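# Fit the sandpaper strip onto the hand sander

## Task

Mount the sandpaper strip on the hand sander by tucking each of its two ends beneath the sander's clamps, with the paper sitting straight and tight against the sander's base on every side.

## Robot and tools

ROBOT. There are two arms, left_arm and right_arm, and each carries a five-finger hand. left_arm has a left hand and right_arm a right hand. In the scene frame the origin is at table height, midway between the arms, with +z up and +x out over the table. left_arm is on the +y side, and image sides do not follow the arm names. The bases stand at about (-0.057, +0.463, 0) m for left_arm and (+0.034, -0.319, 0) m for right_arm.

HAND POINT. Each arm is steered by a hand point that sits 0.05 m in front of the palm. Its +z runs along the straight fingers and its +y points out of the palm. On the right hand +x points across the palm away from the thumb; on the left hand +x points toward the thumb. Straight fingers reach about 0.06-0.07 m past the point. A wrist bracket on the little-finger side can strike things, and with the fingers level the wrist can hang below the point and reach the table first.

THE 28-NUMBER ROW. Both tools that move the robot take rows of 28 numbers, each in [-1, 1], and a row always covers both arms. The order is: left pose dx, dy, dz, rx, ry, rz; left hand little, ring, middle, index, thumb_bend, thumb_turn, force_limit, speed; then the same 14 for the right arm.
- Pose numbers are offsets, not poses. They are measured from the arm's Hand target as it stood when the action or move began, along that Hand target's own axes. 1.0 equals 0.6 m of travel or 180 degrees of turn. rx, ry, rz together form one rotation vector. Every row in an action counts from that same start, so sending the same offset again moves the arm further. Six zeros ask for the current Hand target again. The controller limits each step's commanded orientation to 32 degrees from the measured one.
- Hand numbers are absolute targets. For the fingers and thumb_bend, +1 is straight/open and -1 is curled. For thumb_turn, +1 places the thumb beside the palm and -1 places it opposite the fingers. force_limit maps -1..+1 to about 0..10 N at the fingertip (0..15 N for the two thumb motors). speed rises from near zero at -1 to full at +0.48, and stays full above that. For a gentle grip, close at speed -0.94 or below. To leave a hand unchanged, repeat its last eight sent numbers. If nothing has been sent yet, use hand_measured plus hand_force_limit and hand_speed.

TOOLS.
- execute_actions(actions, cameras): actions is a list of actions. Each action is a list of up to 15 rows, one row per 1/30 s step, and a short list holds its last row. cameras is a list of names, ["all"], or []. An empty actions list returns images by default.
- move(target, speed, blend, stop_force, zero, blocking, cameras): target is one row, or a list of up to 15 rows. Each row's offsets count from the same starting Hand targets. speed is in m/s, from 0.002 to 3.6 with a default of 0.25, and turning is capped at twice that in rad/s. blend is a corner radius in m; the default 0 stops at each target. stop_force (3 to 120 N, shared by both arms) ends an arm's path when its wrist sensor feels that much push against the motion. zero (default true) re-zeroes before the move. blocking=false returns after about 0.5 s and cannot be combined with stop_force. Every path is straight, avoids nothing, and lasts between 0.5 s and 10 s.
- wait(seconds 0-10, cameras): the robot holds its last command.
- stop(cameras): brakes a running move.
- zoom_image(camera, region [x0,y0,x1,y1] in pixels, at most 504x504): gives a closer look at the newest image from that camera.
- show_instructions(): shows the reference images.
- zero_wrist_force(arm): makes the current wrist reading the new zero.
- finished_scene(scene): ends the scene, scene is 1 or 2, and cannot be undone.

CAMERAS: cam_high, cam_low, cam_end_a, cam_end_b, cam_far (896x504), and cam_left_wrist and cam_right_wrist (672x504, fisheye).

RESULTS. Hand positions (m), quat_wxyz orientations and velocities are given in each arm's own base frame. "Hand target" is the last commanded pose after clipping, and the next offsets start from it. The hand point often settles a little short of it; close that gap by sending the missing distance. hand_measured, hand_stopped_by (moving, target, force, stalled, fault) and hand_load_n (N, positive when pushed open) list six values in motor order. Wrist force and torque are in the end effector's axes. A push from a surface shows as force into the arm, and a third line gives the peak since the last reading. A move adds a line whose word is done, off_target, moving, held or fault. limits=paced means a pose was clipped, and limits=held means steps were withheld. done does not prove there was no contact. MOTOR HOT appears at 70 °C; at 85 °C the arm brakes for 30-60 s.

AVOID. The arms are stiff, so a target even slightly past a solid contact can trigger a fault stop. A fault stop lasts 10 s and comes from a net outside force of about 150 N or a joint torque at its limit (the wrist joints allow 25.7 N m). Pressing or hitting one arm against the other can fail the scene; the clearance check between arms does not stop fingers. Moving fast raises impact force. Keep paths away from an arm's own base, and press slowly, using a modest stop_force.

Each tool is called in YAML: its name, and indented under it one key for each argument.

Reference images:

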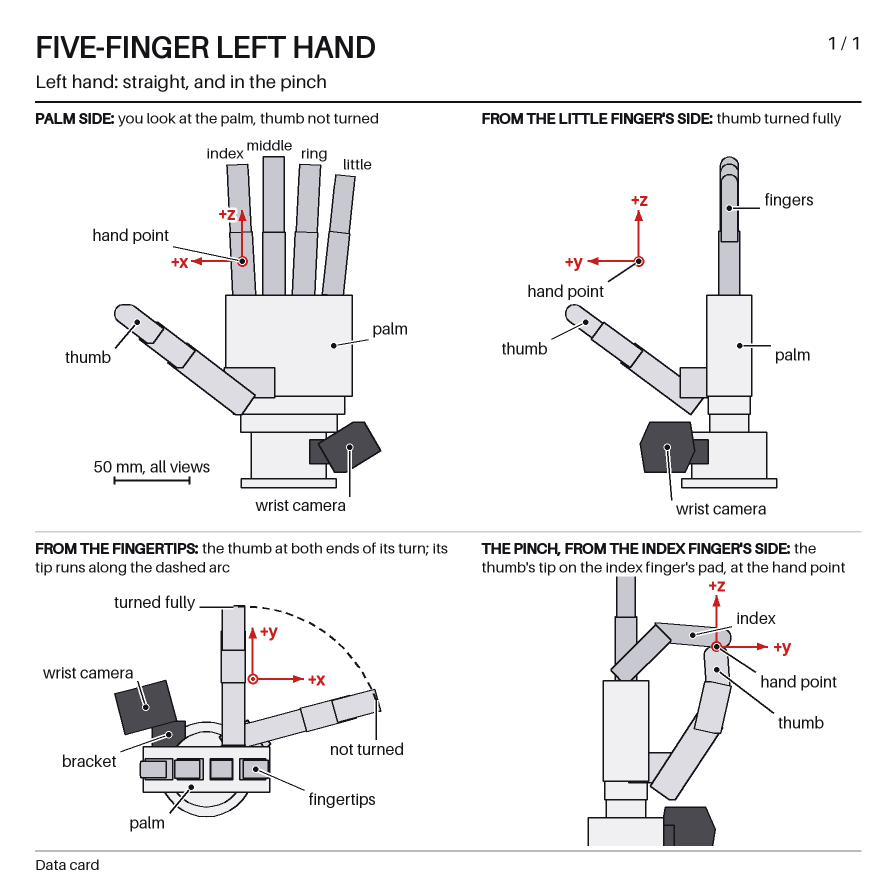

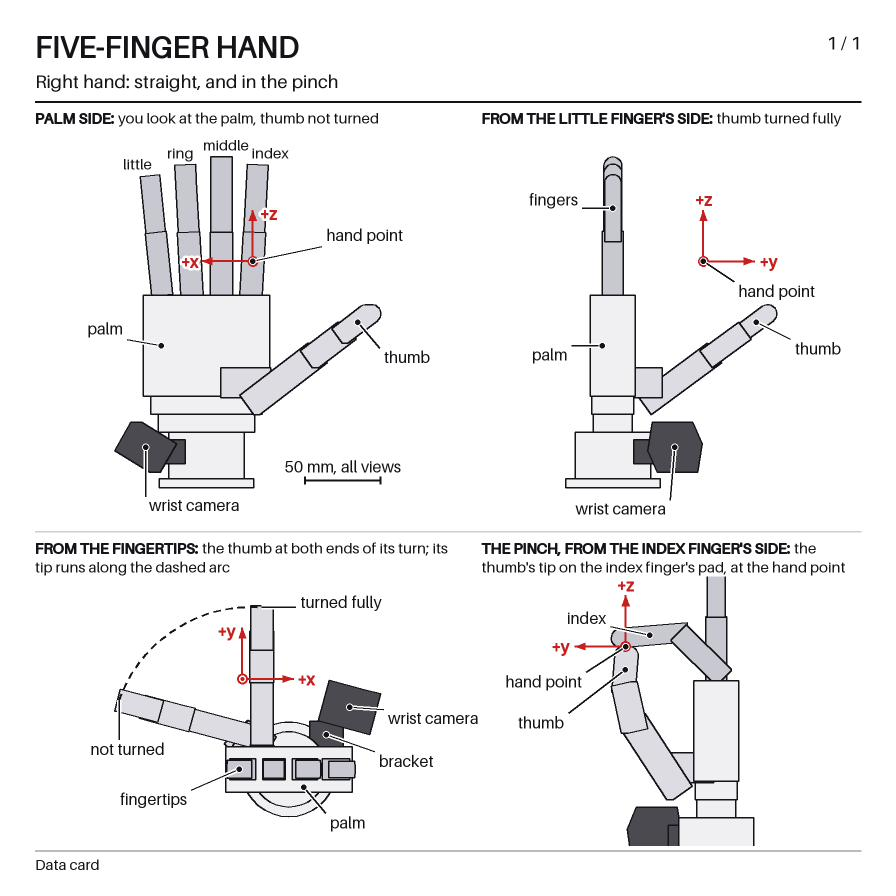

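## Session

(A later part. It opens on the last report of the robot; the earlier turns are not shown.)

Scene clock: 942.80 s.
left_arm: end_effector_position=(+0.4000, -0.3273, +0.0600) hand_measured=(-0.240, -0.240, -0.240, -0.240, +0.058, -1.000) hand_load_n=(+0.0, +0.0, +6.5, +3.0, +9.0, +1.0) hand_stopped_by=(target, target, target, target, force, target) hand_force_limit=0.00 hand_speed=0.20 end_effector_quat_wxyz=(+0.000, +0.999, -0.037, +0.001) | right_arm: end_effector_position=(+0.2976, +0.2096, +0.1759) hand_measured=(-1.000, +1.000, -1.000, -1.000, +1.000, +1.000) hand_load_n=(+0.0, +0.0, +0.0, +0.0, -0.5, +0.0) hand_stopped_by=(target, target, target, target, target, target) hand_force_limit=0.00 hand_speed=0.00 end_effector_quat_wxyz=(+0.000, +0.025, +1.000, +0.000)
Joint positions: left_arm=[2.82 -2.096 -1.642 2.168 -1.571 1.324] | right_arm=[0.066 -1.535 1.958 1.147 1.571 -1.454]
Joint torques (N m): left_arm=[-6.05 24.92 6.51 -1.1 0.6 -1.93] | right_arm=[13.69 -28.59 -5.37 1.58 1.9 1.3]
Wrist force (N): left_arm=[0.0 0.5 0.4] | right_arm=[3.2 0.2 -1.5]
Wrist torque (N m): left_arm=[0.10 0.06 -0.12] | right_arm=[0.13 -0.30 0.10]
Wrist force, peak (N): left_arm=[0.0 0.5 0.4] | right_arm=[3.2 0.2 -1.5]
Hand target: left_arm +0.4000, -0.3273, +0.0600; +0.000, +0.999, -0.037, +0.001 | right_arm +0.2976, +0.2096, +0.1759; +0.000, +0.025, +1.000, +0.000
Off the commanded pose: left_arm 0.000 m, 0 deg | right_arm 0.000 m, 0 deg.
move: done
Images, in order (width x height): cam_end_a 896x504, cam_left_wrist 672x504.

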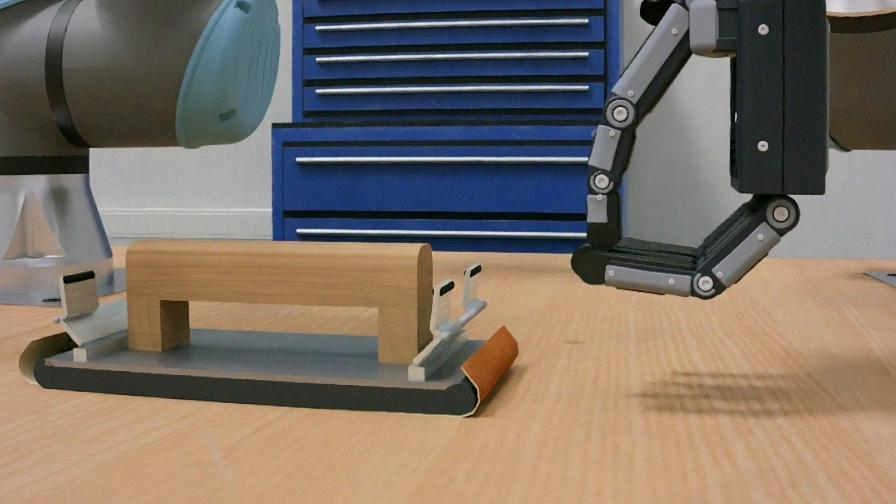

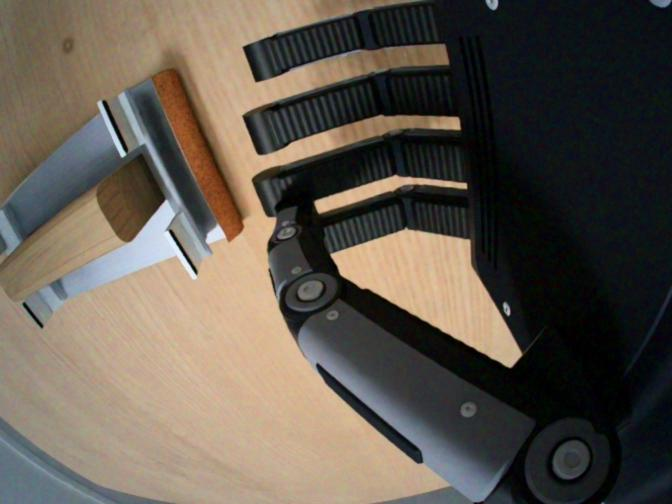

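move:
  target: [0,0,0,0,0,0,-0.24,-0.24,-0.24,-0.24,1,-1,0,0.2,0,0,0,0,0,0,-1,1,-1,-1,1,1,0,0]

move:
  target:
    - [0,0,0.0717,0,0,0,-0.24,-0.24,-0.24,-0.24,1,-1,0,0.2,0,0,0,0,0,0,-1,1,-1,-1,1,1,0,0]
    - [0,0.03,0.0717,0,0,0,-0.24,-0.24,-0.24,-0.24,1,-1,0,0.2,0,0,0,0,0,0,-1,1,-1,-1,1,1,0,0]
  speed: 0.1
  stop_force: 5
  cameras: ["cam_end_a","cam_far","cam_left_wrist"]

zoom_image:
  camera: "cam_left_wrist"
  region: [0, 50, 350, 350]

zoom_image:
  camera: "cam_end_a"
  region: [360, 230, 620, 430]

Scene clock: 973.47 s.
left_arm: end_effector_position=(+0.4000, -0.3273, +0.0600) hand_measured=(-0.240, -0.240, -0.240, -0.240, +1.000, -1.000) hand_load_n=(+0.0, +0.0, +0.0, +0.0, +0.0, +0.0) hand_stopped_by=(target, target, target, target, target, target) hand_force_limit=0.00 hand_speed=0.20 end_effector_quat_wxyz=(+0.000, +0.999, -0.037, +0.001) | right_arm: end_effector_position=(+0.2976, +0.2096, +0.1759) hand_measured=(-1.000, +1.000, -1.000, -1.000, +1.000, +1.000) hand_load_n=(+0.0, +0.0, +0.0, +0.0, +0.0, +0.0) hand_stopped_by=(target, target, target, target, target, target) hand_force_limit=0.00 hand_speed=0.00 end_effector_quat_wxyz=(+0.000, +0.025, +1.000, +0.000)
Joint positions: left_arm=[2.82 -2.096 -1.642 2.168 -1.571 1.324] | right_arm=[0.066 -1.535 1.958 1.147 1.571 -1.454]
Joint torques (N m): left_arm=[-5.8 25.03 14.53 -2.18 -0.9 -1.83] | right_arm=[13.33 -28.56 -5.72 1.84 1.86 1.46]
Wrist force (N): left_arm=[0.0 0.4 0.4] | right_arm=[3.1 -0.2 -1.4]
Wrist torque (N m): left_arm=[0.09 0.07 -0.11] | right_arm=[0.06 -0.29 0.08]
Wrist force, peak (N): left_arm=[0.2 0.4 0.6] | right_arm=[3.3 0.1 -1.5]
Hand target: left_arm +0.4000, -0.3273, +0.0600; +0.000, +0.999, -0.037, +0.001 | right_arm +0.2976, +0.2096, +0.1759; +0.000, +0.025, +1.000, +0.000
Off the commanded pose: left_arm 0.000 m, 0 deg | right_arm 0.000 m, 0 deg.
move: done

Scene clock: 975.33 s.
left_arm: end_effector_position=(+0.3988, -0.3413, +0.0178) hand_measured=(-0.240, -0.240, -0.240, -0.240, +1.000, -1.000) hand_load_n=(+0.0, +0.0, +0.0, +0.0, +0.0, +0.0) hand_stopped_by=(target, target, target, target, target, target) hand_force_limit=0.00 hand_speed=0.20 end_effector_quat_wxyz=(+0.000, +0.999, -0.037, +0.001) | right_arm: end_effector_position=(+0.2976, +0.2096, +0.1759) hand_measured=(-1.000, +1.000, -1.000, -1.000, +1.000, +1.000) hand_load_n=(+0.0, +0.0, +0.0, +0.0, +0.0, +0.0) hand_stopped_by=(target, target, target, target, target, target) hand_force_limit=0.00 hand_speed=0.00 end_effector_quat_wxyz=(+0.000, +0.025, +1.000, +0.000)
Joint positions: left_arm=[2.79 -2.169 -1.649 2.249 -1.571 1.293] | right_arm=[0.066 -1.535 1.958 1.147 1.571 -1.454]
Joint torques (N m): left_arm=[7.67 41.99 2.75 -0.81 0.87 1.51] | right_arm=[12.7 -28.15 -5.78 1.89 1.82 1.38]
Wrist force (N): left_arm=[0.2 0.2 0.4] | right_arm=[3.1 0.3 -1.2]
Wrist torque (N m): left_arm=[0.07 0.02 -0.09] | right_arm=[0.13 -0.31 0.11]
Wrist force, peak (N): left_arm=[0.5 -6.5 -6.0] | right_arm=[3.5 -0.1 -1.2]
Hand target: left_arm +0.3988, -0.3413, +0.0178; +0.000, +0.999, -0.037, +0.001 (not the last commanded pose) | right_arm +0.2976, +0.2096, +0.1759; +0.000, +0.025, +1.000, +0.000
Off the commanded pose: left_arm 0.004 m, 0 deg | right_arm 0.000 m, 0 deg.
move: contact (left_arm); path passed 1 of 2 targets
Images, in order (width x height): cam_end_a 896x504, cam_far 896x504, cam_left_wrist 672x504.

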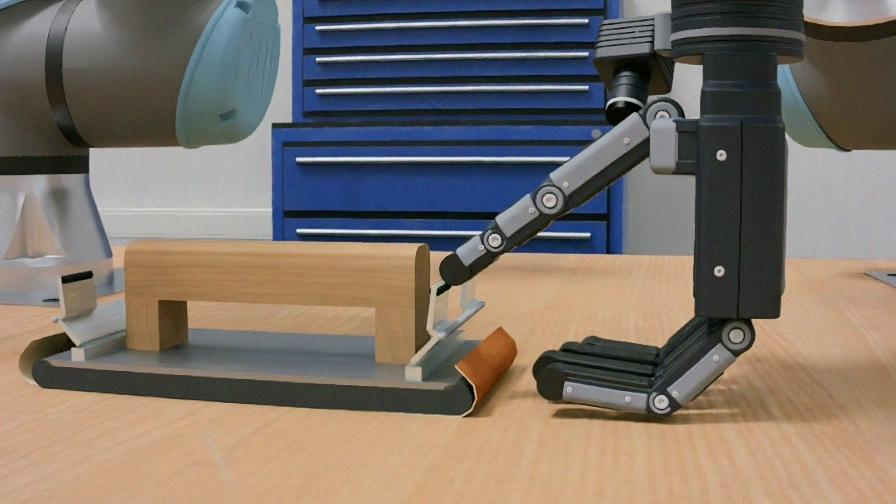

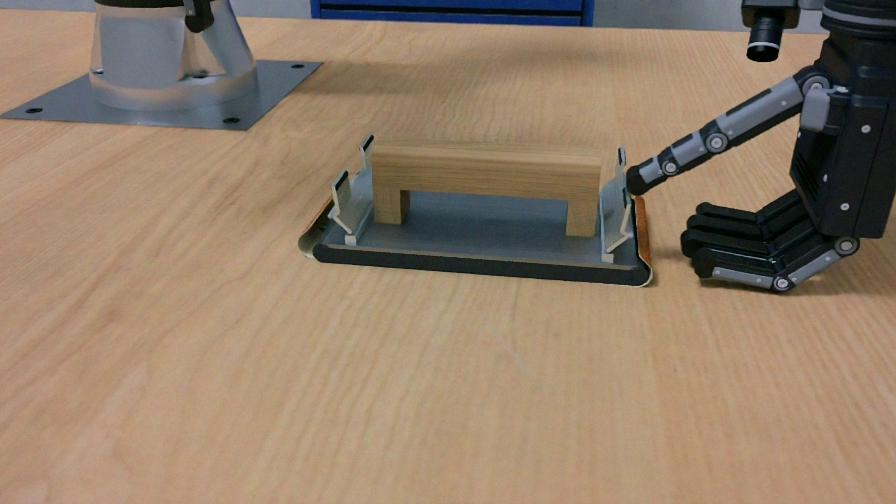

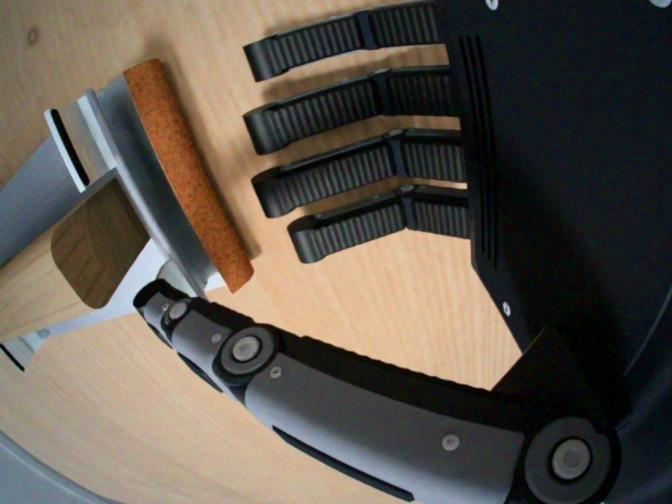

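Scaled by 1.440 from the camera's 672x504 image, which has a finer 960x720 frame.

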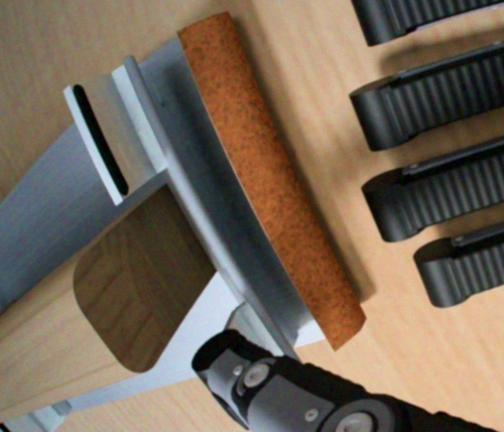

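Scaled by 1.938 from the camera's 896x504 image, which has a finer 1280x720 frame.

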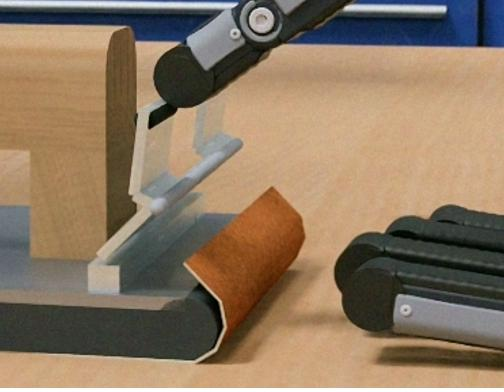

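move:
  target: [0,-0.01,-0.08,0,0,0,-0.24,-0.24,-0.24,-0.24,1,-1,0,0.2,0,0,0,0,0,0,-1,1,-1,-1,1,1,0,0]
  speed: 0.15

move:
  target:
    - [0,0,0,0,0,0,-0.24,-0.24,-1,-0.24,1,-1,0,0.2,0,0,0,0,0,0,-1,1,-1,-1,1,1,0,0]
    - [0.004,0.0367,0,0,0,0,-0.24,-0.24,-1,-0.24,1,-1,0,0.2,0,0,0,0,0,0,-1,1,-1,-1,1,1,0,0]
  speed: 0.1
  cameras: ["cam_end_a","cam_far","cam_left_wrist"]

zoom_image:
  camera: "cam_left_wrist"
  region: [0, 50, 350, 350]

zoom_image:
  camera: "cam_end_a"
  region: [360, 130, 720, 430]

Scene clock: 1013.50 s.
left_arm: end_effector_position=(+0.3992, -0.3353, +0.0656) hand_measured=(-0.240, -0.240, -0.240, -0.240, +1.000, -1.000) hand_load_n=(+0.0, +0.0, +0.0, +0.0, +0.0, +0.0) hand_stopped_by=(target, target, target, target, target, target) hand_force_limit=0.00 hand_speed=0.20 end_effector_quat_wxyz=(+0.000, +0.999, -0.037, +0.001) | right_arm: end_effector_position=(+0.2976, +0.2096, +0.1759) hand_measured=(-1.000, +1.000, -1.000, -1.000, +1.000, +1.000) hand_load_n=(+0.5, +0.0, +0.0, +0.5, +0.0, +0.0) hand_stopped_by=(target, target, target, target, target, target) hand_force_limit=0.00 hand_speed=0.00 end_effector_quat_wxyz=(+0.000, +0.025, +1.000, +0.000)
Joint positions: left_arm=[2.803 -2.096 -1.623 2.151 -1.571 1.306] | right_arm=[0.066 -1.535 1.958 1.147 1.571 -1.454]
Joint torques (N m): left_arm=[8.69 40.34 24.04 -4.48 0.56 1.46] | right_arm=[13.73 -28.13 -6.33 2.12 1.88 1.45]
Wrist force (N): left_arm=[0.1 0.1 0.5] | right_arm=[3.0 0.2 -1.1]
Wrist torque (N m): left_arm=[0.05 0.04 -0.10] | right_arm=[0.10 -0.29 0.10]
Wrist force, peak (N): left_arm=[0.1 0.3 0.9] | right_arm=[3.4 0.0 -1.6]
Hand target: left_arm +0.3992, -0.3352, +0.0658; +0.000, +0.999, -0.037, +0.001 | right_arm +0.2976, +0.2096, +0.1759; +0.000, +0.025, +1.000, +0.000
Off the commanded pose: left_arm 0.000 m, 0 deg | right_arm 0.000 m, 0 deg.
move: done

Scene clock: 1015.00 s.
left_arm: end_effector_position=(+0.3999, -0.3572, +0.0659) hand_measured=(-0.240, -0.240, -1.000, -0.240, +1.000, -1.000) hand_load_n=(+0.0, +0.0, +0.0, +0.0, +0.0, +0.0) hand_stopped_by=(target, target, target, target, target, target) hand_force_limit=0.00 hand_speed=0.20 end_effector_quat_wxyz=(+0.000, +0.999, -0.037, +0.001) | right_arm: end_effector_position=(+0.2976, +0.2096, +0.1759) hand_measured=(-1.000, +1.000, -1.000, -1.000, +1.000, +1.000) hand_load_n=(+0.0, +0.0, +0.0, +0.0, +0.0, +0.0) hand_stopped_by=(target, target, target, target, target, target) hand_force_limit=0.00 hand_speed=0.00 end_effector_quat_wxyz=(+0.000, +0.025, +1.000, +0.000)
Joint positions: left_arm=[2.757 -2.125 -1.575 2.131 -1.571 1.261] | right_arm=[0.066 -1.535 1.958 1.147 1.571 -1.454]
Joint torques (N m): left_arm=[-6.01 25.99 22.76 -4.36 -1.14 -2.29] | right_arm=[12.74 -28.32 -6.9 2.2 1.74 1.35]
Wrist force (N): left_arm=[0.4 0.0 0.4] | right_arm=[2.9 0.1 -1.4]
Wrist torque (N m): left_arm=[0.04 0.00 0.04] | right_arm=[0.13 -0.26 0.09]
Wrist force, peak (N): left_arm=[0.2 0.5 0.5] | right_arm=[3.3 0.2 -1.3]
Hand target: left_arm +0.3999, -0.3574, +0.0659; +0.000, +0.999, -0.037, +0.001 | right_arm +0.2976, +0.2096, +0.1759; +0.000, +0.025, +1.000, +0.000
Off the commanded pose: left_arm 0.000 m, 0 deg | right_arm 0.000 m, 0 deg.
move: done
Images, in order (width x height): cam_end_a 896x504, cam_far 896x504, cam_left_wrist 672x504.

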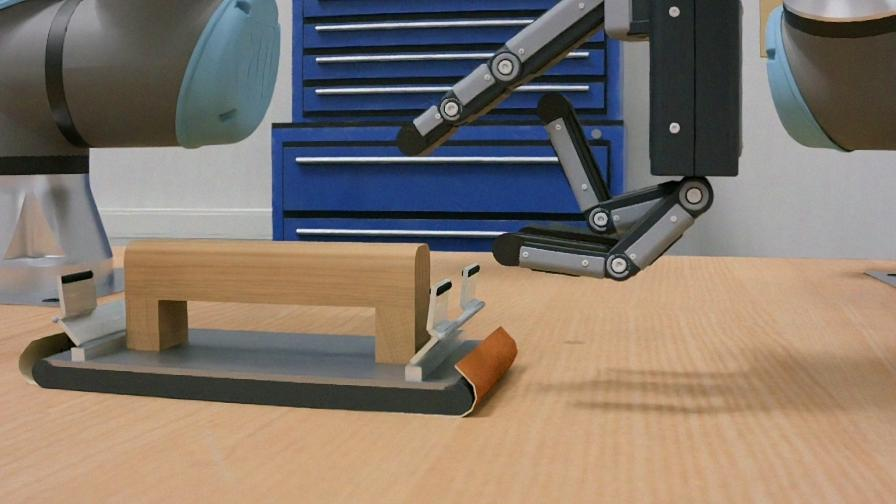

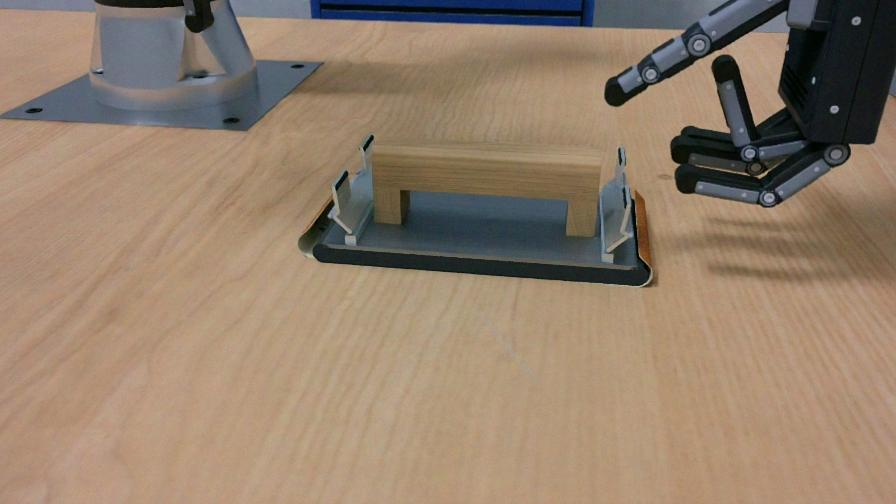

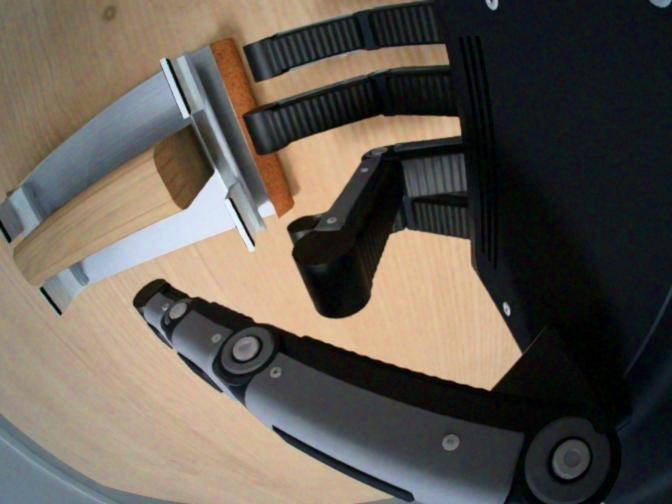

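Scaled by 1.440 from the camera's 672x504 image, which has a finer 960x720 frame.

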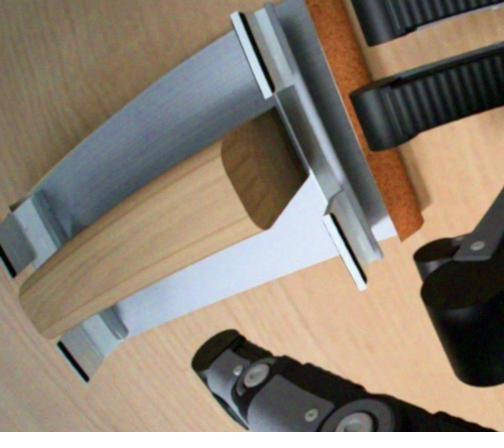

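Scaled by 1.400 from the camera's 896x504 image, which has a finer 1280x720 frame.

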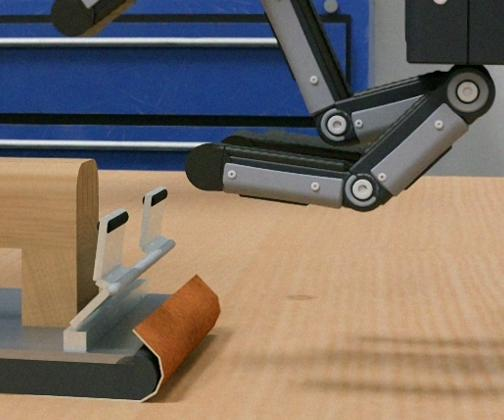

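move:
  target: [0,0,0.08,0,0,0,-0.24,-0.24,-1,-0.24,1,-1,0,0.2,0,0,0,0,0,0,-1,1,-1,-1,1,1,0,0]
  speed: 0.08
  stop_force: 4
  cameras: ["cam_end_a","cam_far","cam_left_wrist"]

zoom_image:
  camera: "cam_left_wrist"
  region: [0, 50, 350, 350]

zoom_image:
  camera: "cam_end_a"
  region: [360, 230, 620, 430]

Scene clock: 1027.07 s.
left_arm: end_effector_position=(+0.4000, -0.3574, +0.0179) hand_measured=(-0.240, -0.240, -1.000, -0.240, +1.000, -1.000) hand_load_n=(+0.0, +0.0, +0.0, +0.0, +0.0, +0.0) hand_stopped_by=(target, target, target, target, target, target) hand_force_limit=0.00 hand_speed=0.20 end_effector_quat_wxyz=(+0.000, +0.999, -0.037, +0.001) | right_arm: end_effector_position=(+0.2976, +0.2096, +0.1759) hand_measured=(-1.000, +1.000, -1.000, -1.000, +1.000, +1.000) hand_load_n=(+0.0, +0.0, +0.0, +0.0, +0.0, +0.0) hand_stopped_by=(target, target, target, target, target, target) hand_force_limit=0.00 hand_speed=0.00 end_effector_quat_wxyz=(+0.000, +0.025, +1.000, +0.000)
Joint positions: left_arm=[2.757 -2.19 -1.612 2.233 -1.571 1.261] | right_arm=[0.066 -1.535 1.958 1.147 1.571 -1.454]
Joint torques (N m): left_arm=[-1.89 27.48 4.15 -0.89 0.9 -2.17] | right_arm=[12.48 -27.28 -7.07 2.6 1.72 1.26]
Wrist force (N): left_arm=[0.3 0.2 0.4] | right_arm=[3.0 0.0 -1.1]
Wrist torque (N m): left_arm=[0.05 0.01 0.03] | right_arm=[0.09 -0.29 0.09]
Wrist force, peak (N): left_arm=[0.2 0.2 0.9] | right_arm=[3.3 0.1 -1.4]
Hand target: left_arm +0.4000, -0.3574, +0.0179; +0.000, +0.999, -0.037, +0.001 | right_arm +0.2976, +0.2096, +0.1759; +0.000, +0.025, +1.000, +0.000
Off the commanded pose: left_arm 0.000 m, 0 deg | right_arm 0.000 m, 0 deg.
move: done
Images, in order (width x height): cam_end_a 896x504, cam_far 896x504, cam_left_wrist 672x504.

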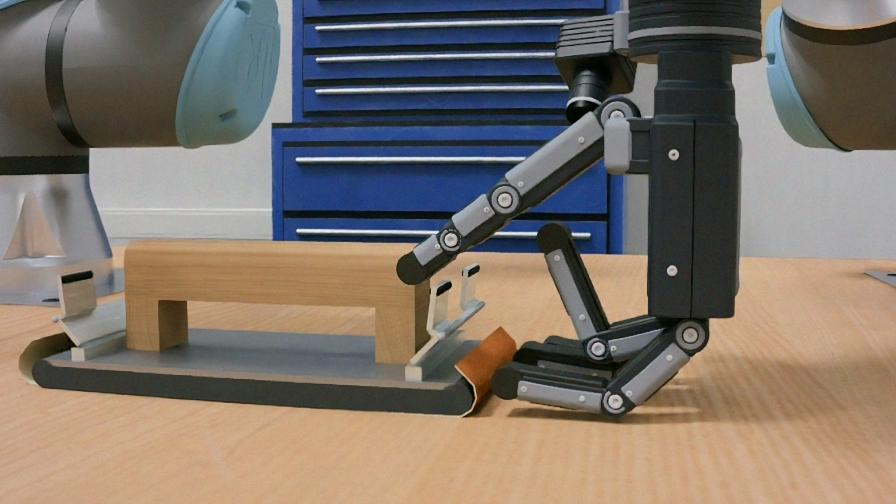

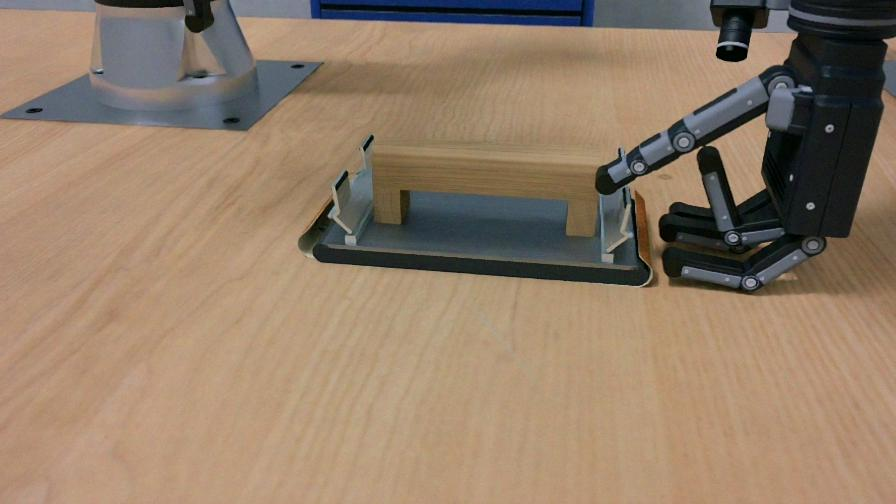

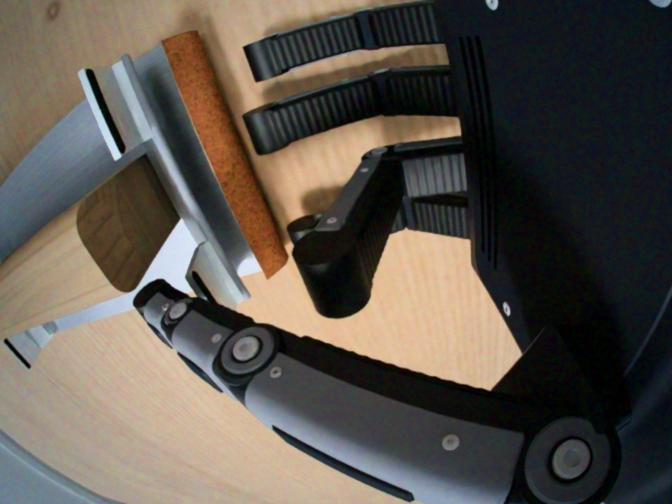

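Scaled by 1.440 from the camera's 672x504 image, which has a finer 960x720 frame.

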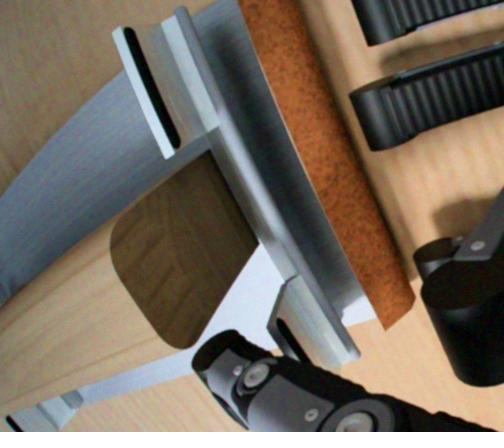

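Scaled by 1.938 from the camera's 896x504 image, which has a finer 1280x720 frame.

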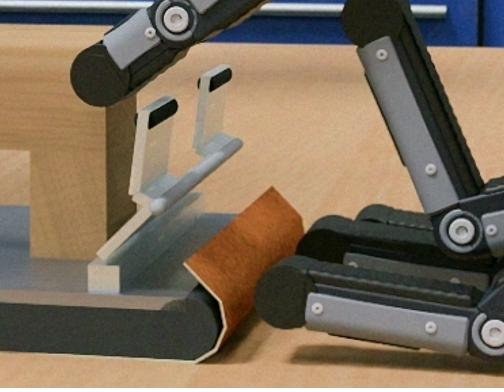

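move:
  target: [0,0.006,0,0,0,0,-0.24,-0.24,-1,-0.24,1,-1,0,0.2,0,0,0,0,0,0,-1,1,-1,-1,1,1,0,0]
  speed: 0.02
  cameras: ["cam_end_a","cam_end_b","cam_far","cam_left_wrist"]

zoom_image:
  camera: "cam_left_wrist"
  region: [0, 50, 350, 350]

zoom_image:
  camera: "cam_end_a"
  region: [360, 230, 620, 430]

Scene clock: 1045.80 s.
left_arm: end_effector_position=(+0.3998, -0.3608, +0.0179) hand_measured=(-0.240, -0.240, -1.000, -0.240, +1.000, -1.000) hand_load_n=(+0.0, +0.0, +0.0, +0.0, +0.0, +0.0) hand_stopped_by=(target, target, target, target, target, target) hand_force_limit=0.00 hand_speed=0.20 end_effector_quat_wxyz=(+0.000, +0.999, -0.037, +0.001) | right_arm: end_effector_position=(+0.2976, +0.2096, +0.1759) hand_measured=(-1.000, +1.000, -1.000, -1.000, +1.000, +1.000) hand_load_n=(+0.0, +0.0, +0.0, +0.0, +0.0, +0.0) hand_stopped_by=(target, target, target, target, target, target) hand_force_limit=0.00 hand_speed=0.00 end_effector_quat_wxyz=(+0.000, +0.025, +1.000, +0.000)
Joint positions: left_arm=[2.75 -2.193 -1.605 2.23 -1.571 1.254] | right_arm=[0.066 -1.535 1.958 1.147 1.571 -1.454]
Joint torques (N m): left_arm=[-6.54 27.79 21.33 -4.1 0.7 -1.82] | right_arm=[12.84 -26.87 -7.79 2.74 1.81 1.4]
Wrist force (N): left_arm=[0.2 0.3 0.4] | right_arm=[3.1 0.2 -1.3]
Wrist torque (N m): left_arm=[0.07 0.03 0.02] | right_arm=[0.12 -0.29 0.10]
Wrist force, peak (N): left_arm=[0.1 0.2 0.7] | right_arm=[3.4 0.0 -1.3]
Hand target: left_arm +0.3997, -0.3610, +0.0179; +0.000, +0.999, -0.037, +0.001 | right_arm +0.2976, +0.2096, +0.1759; +0.000, +0.025, +1.000, +0.000
Off the commanded pose: left_arm 0.000 m, 0 deg | right_arm 0.000 m, 0 deg.
move: done
Images, in order (width x height): cam_end_a 896x504, cam_end_b 896x504, cam_far 896x504, cam_left_wrist 672x504.

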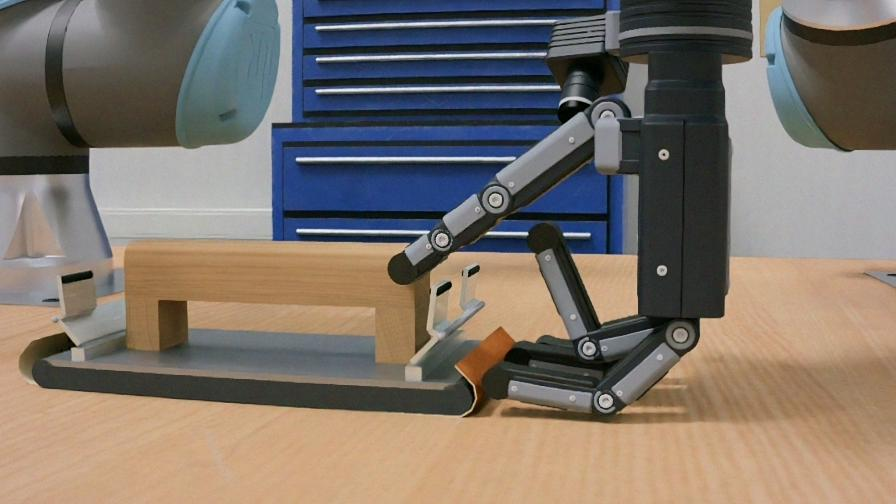

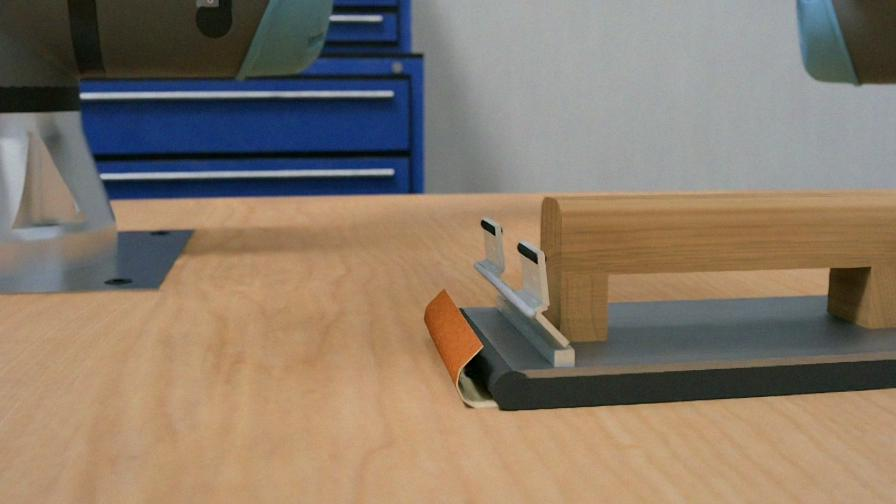

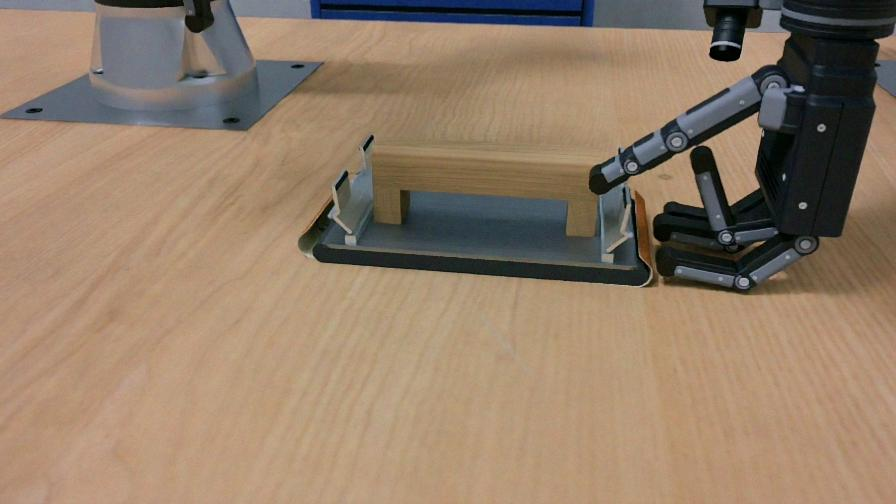

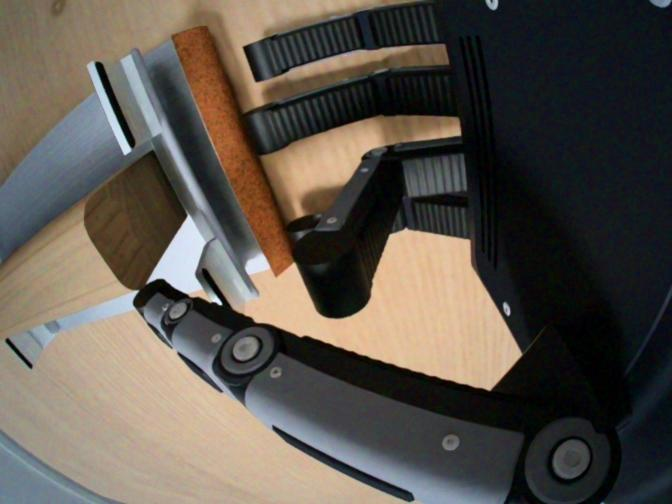

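Scaled by 1.440 from the camera's 672x504 image, which has a finer 960x720 frame.

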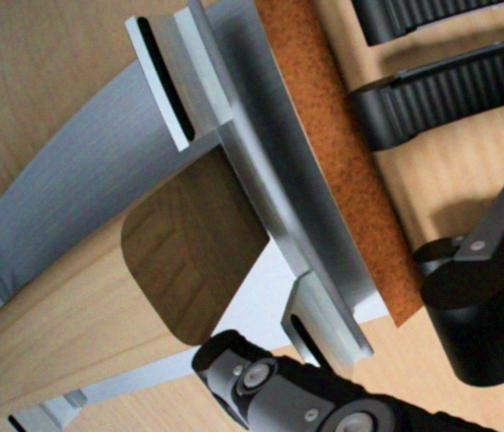

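Scaled by 1.938 from the camera's 896x504 image, which has a finer 1280x720 frame.

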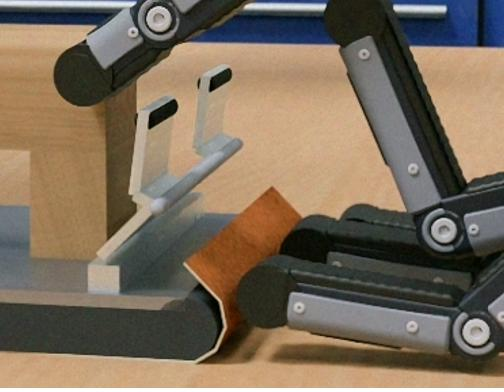

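move:
  target:
    - [0,0,-0.075,0,0,0,-0.24,-0.24,-1,-0.24,1,-1,0,0.2,0,0,0,0,0,0,-1,1,-1,-1,1,1,0,0]
    - [0,-0.0325,-0.075,0,0,0,-0.24,-0.24,-1,-0.24,0.8,-1,0,0.2,0,0,0,0,0,0,-1,1,-1,-1,1,1,0,0]
    - [0,-0.0325,0,0,0,0,-0.24,-0.24,-1,-0.24,0.8,-1,0,0.2,0,0,0,0,0,0,-1,1,-1,-1,1,1,0,0]
  speed: 0.12
  cameras: ["cam_end_a"]

zoom_image:
  camera: "cam_end_a"
  region: [360, 200, 620, 430]

Scene clock: 1073.40 s.
left_arm: end_effector_position=(+0.4012, -0.3415, +0.0180) hand_measured=(-0.240, -0.240, -1.000, -0.240, +0.800, -1.000) hand_load_n=(+0.0, +0.0, +0.0, +0.0, +0.0, +0.0) hand_stopped_by=(target, target, target, target, target, target) hand_force_limit=0.00 hand_speed=0.20 end_effector_quat_wxyz=(+0.000, +0.999, -0.037, +0.001) | right_arm: end_effector_position=(+0.2976, +0.2096, +0.1759) hand_measured=(-1.000, +1.000, -1.000, -1.000, +1.000, +1.000) hand_load_n=(+0.0, +0.0, +0.0, +0.0, +0.0, +0.0) hand_stopped_by=(target, target, target, target, target, target) hand_force_limit=0.00 hand_speed=0.00 end_effector_quat_wxyz=(+0.000, +0.025, +1.000, +0.000)
Joint positions: left_arm=[2.791 -2.173 -1.642 2.246 -1.571 1.295] | right_arm=[0.066 -1.535 1.958 1.147 1.571 -1.454]
Joint torques (N m): left_arm=[-4.44 28.05 3.25 -0.96 0.62 -1.58] | right_arm=[13.21 -27.2 -8.15 3.16 1.73 1.49]
Wrist force (N): left_arm=[0.2 0.3 0.4] | right_arm=[3.1 0.0 -1.2]
Wrist torque (N m): left_arm=[0.08 0.03 -0.10] | right_arm=[0.08 -0.30 0.10]
Wrist force, peak (N): left_arm=[0.0 0.2 1.1] | right_arm=[3.3 0.2 -1.6]
Hand target: left_arm +0.4012, -0.3416, +0.0178; +0.000, +0.999, -0.037, +0.001 | right_arm +0.2976, +0.2096, +0.1759; +0.000, +0.025, +1.000, +0.000
Off the commanded pose: left_arm 0.000 m, 0 deg | right_arm 0.000 m, 0 deg.
move: done
Images, in order (width x height): cam_end_a 896x504.

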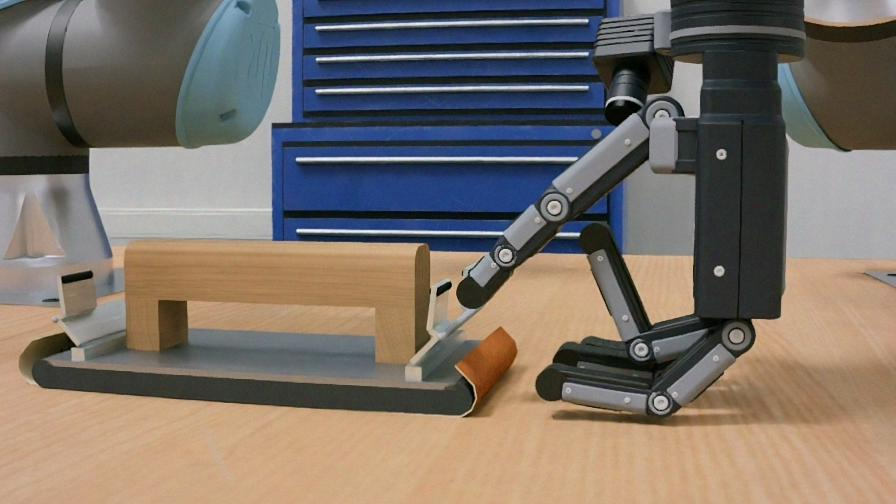

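Scaled by 1.938 from the camera's 896x504 image, which has a finer 1280x720 frame.

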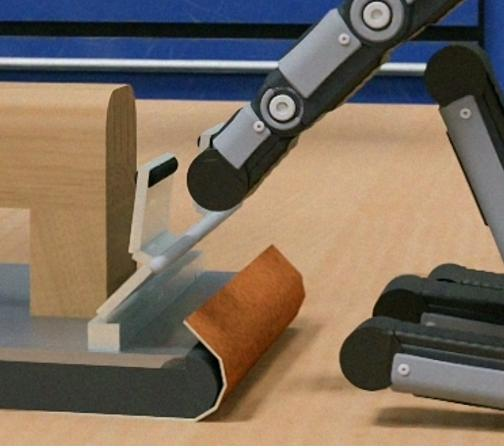

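move:
  target: [0,0.0125,0,0,0,0,-0.24,-0.24,-1,-0.24,0.8,-1,0,0.2,0,0,0,0,0,0,-1,1,-1,-1,1,1,0,0]
  speed: 0.03
  cameras: ["cam_end_a","cam_end_b","cam_left_wrist"]

zoom_image:
  camera: "cam_end_a"
  region: [360, 200, 620, 430]

zoom_image:
  camera: "cam_end_b"
  region: [380, 180, 680, 430]

Scene clock: 1080.47 s.
left_arm: end_effector_position=(+0.4006, -0.3489, +0.0178) hand_measured=(-0.240, -0.240, -1.000, -0.240, +0.800, -1.000) hand_load_n=(+0.5, +0.0, +0.0, +0.0, -1.5, +1.5) hand_stopped_by=(target, target, target, target, target, target) hand_force_limit=0.00 hand_speed=0.20 end_effector_quat_wxyz=(+0.000, +0.999, -0.037, +0.001) | right_arm: end_effector_position=(+0.2976, +0.2096, +0.1759) hand_measured=(-1.000, +1.000, -1.000, -1.000, +1.000, +1.000) hand_load_n=(+0.5, +0.0, +0.0, +0.0, -0.5, +0.0) hand_stopped_by=(target, target, target, target, target, target) hand_force_limit=0.00 hand_speed=0.00 end_effector_quat_wxyz=(+0.000, +0.025, +1.000, +0.000)
Joint positions: left_arm=[2.775 -2.181 -1.628 2.24 -1.571 1.279] | right_arm=[0.066 -1.535 1.958 1.147 1.571 -1.454]
Joint torques (N m): left_arm=[-6.96 27.02 22.45 -4.19 0.3 -1.73] | right_arm=[12.76 -26.64 -8.03 3.37 1.74 1.24]
Wrist force (N): left_arm=[0.9 -3.4 -0.3] | right_arm=[3.1 0.1 -1.0]
Wrist torque (N m): left_arm=[-0.12 0.00 0.03] | right_arm=[0.09 -0.31 0.10]
Wrist force, peak (N): left_arm=[0.9 -3.5 0.0] | right_arm=[3.4 -0.2 -1.3]
Hand target: left_arm +0.4006, -0.3490, +0.0178; +0.000, +0.999, -0.037, +0.001 | right_arm +0.2976, +0.2096, +0.1759; +0.000, +0.025, +1.000, +0.000
Off the commanded pose: left_arm 0.000 m, 0 deg | right_arm 0.000 m, 0 deg.
move: done
Images, in order (width x height): cam_end_a 896x504, cam_end_b 896x504, cam_left_wrist 672x504.

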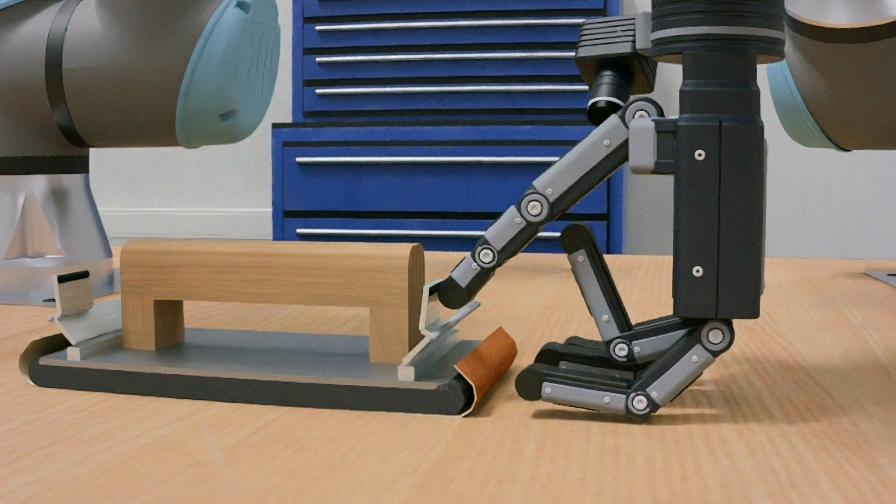

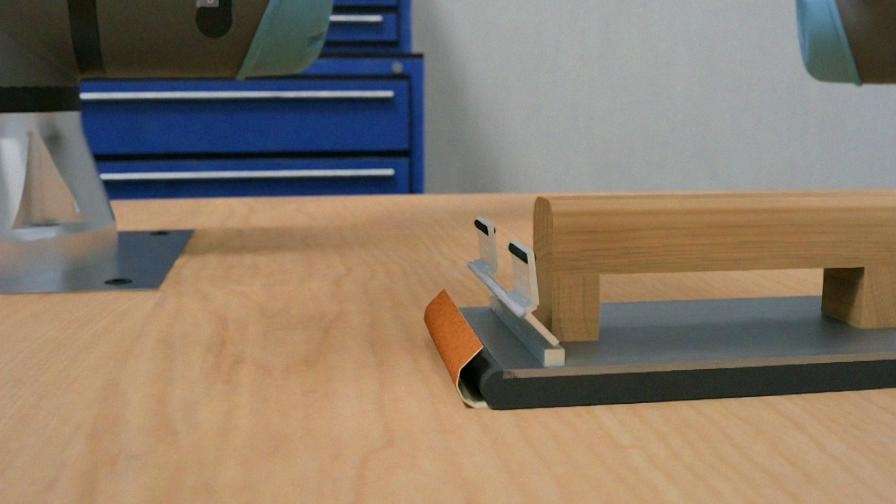

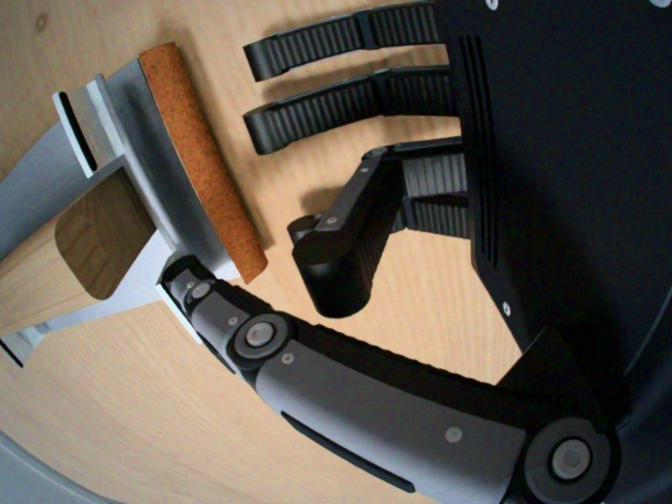

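Scaled by 1.938 from the camera's 896x504 image, which has a finer 1280x720 frame.

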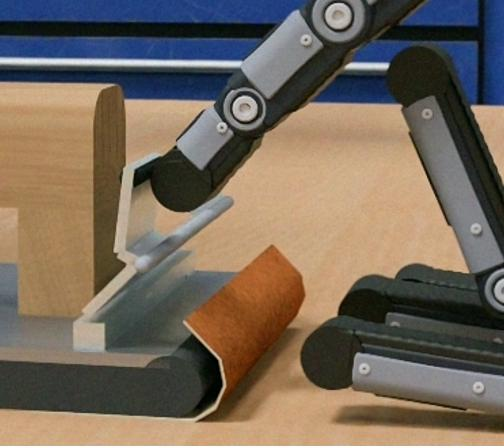

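Scaled by 1.680 from the camera's 896x504 image, which has a finer 1280x720 frame.

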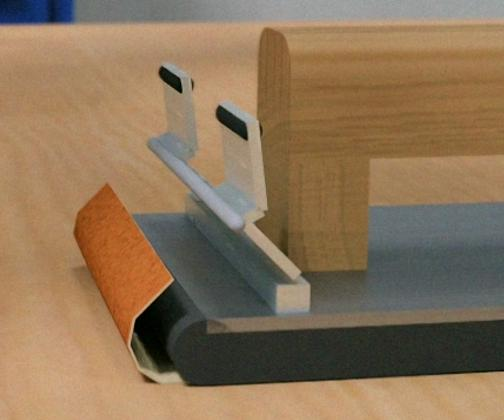

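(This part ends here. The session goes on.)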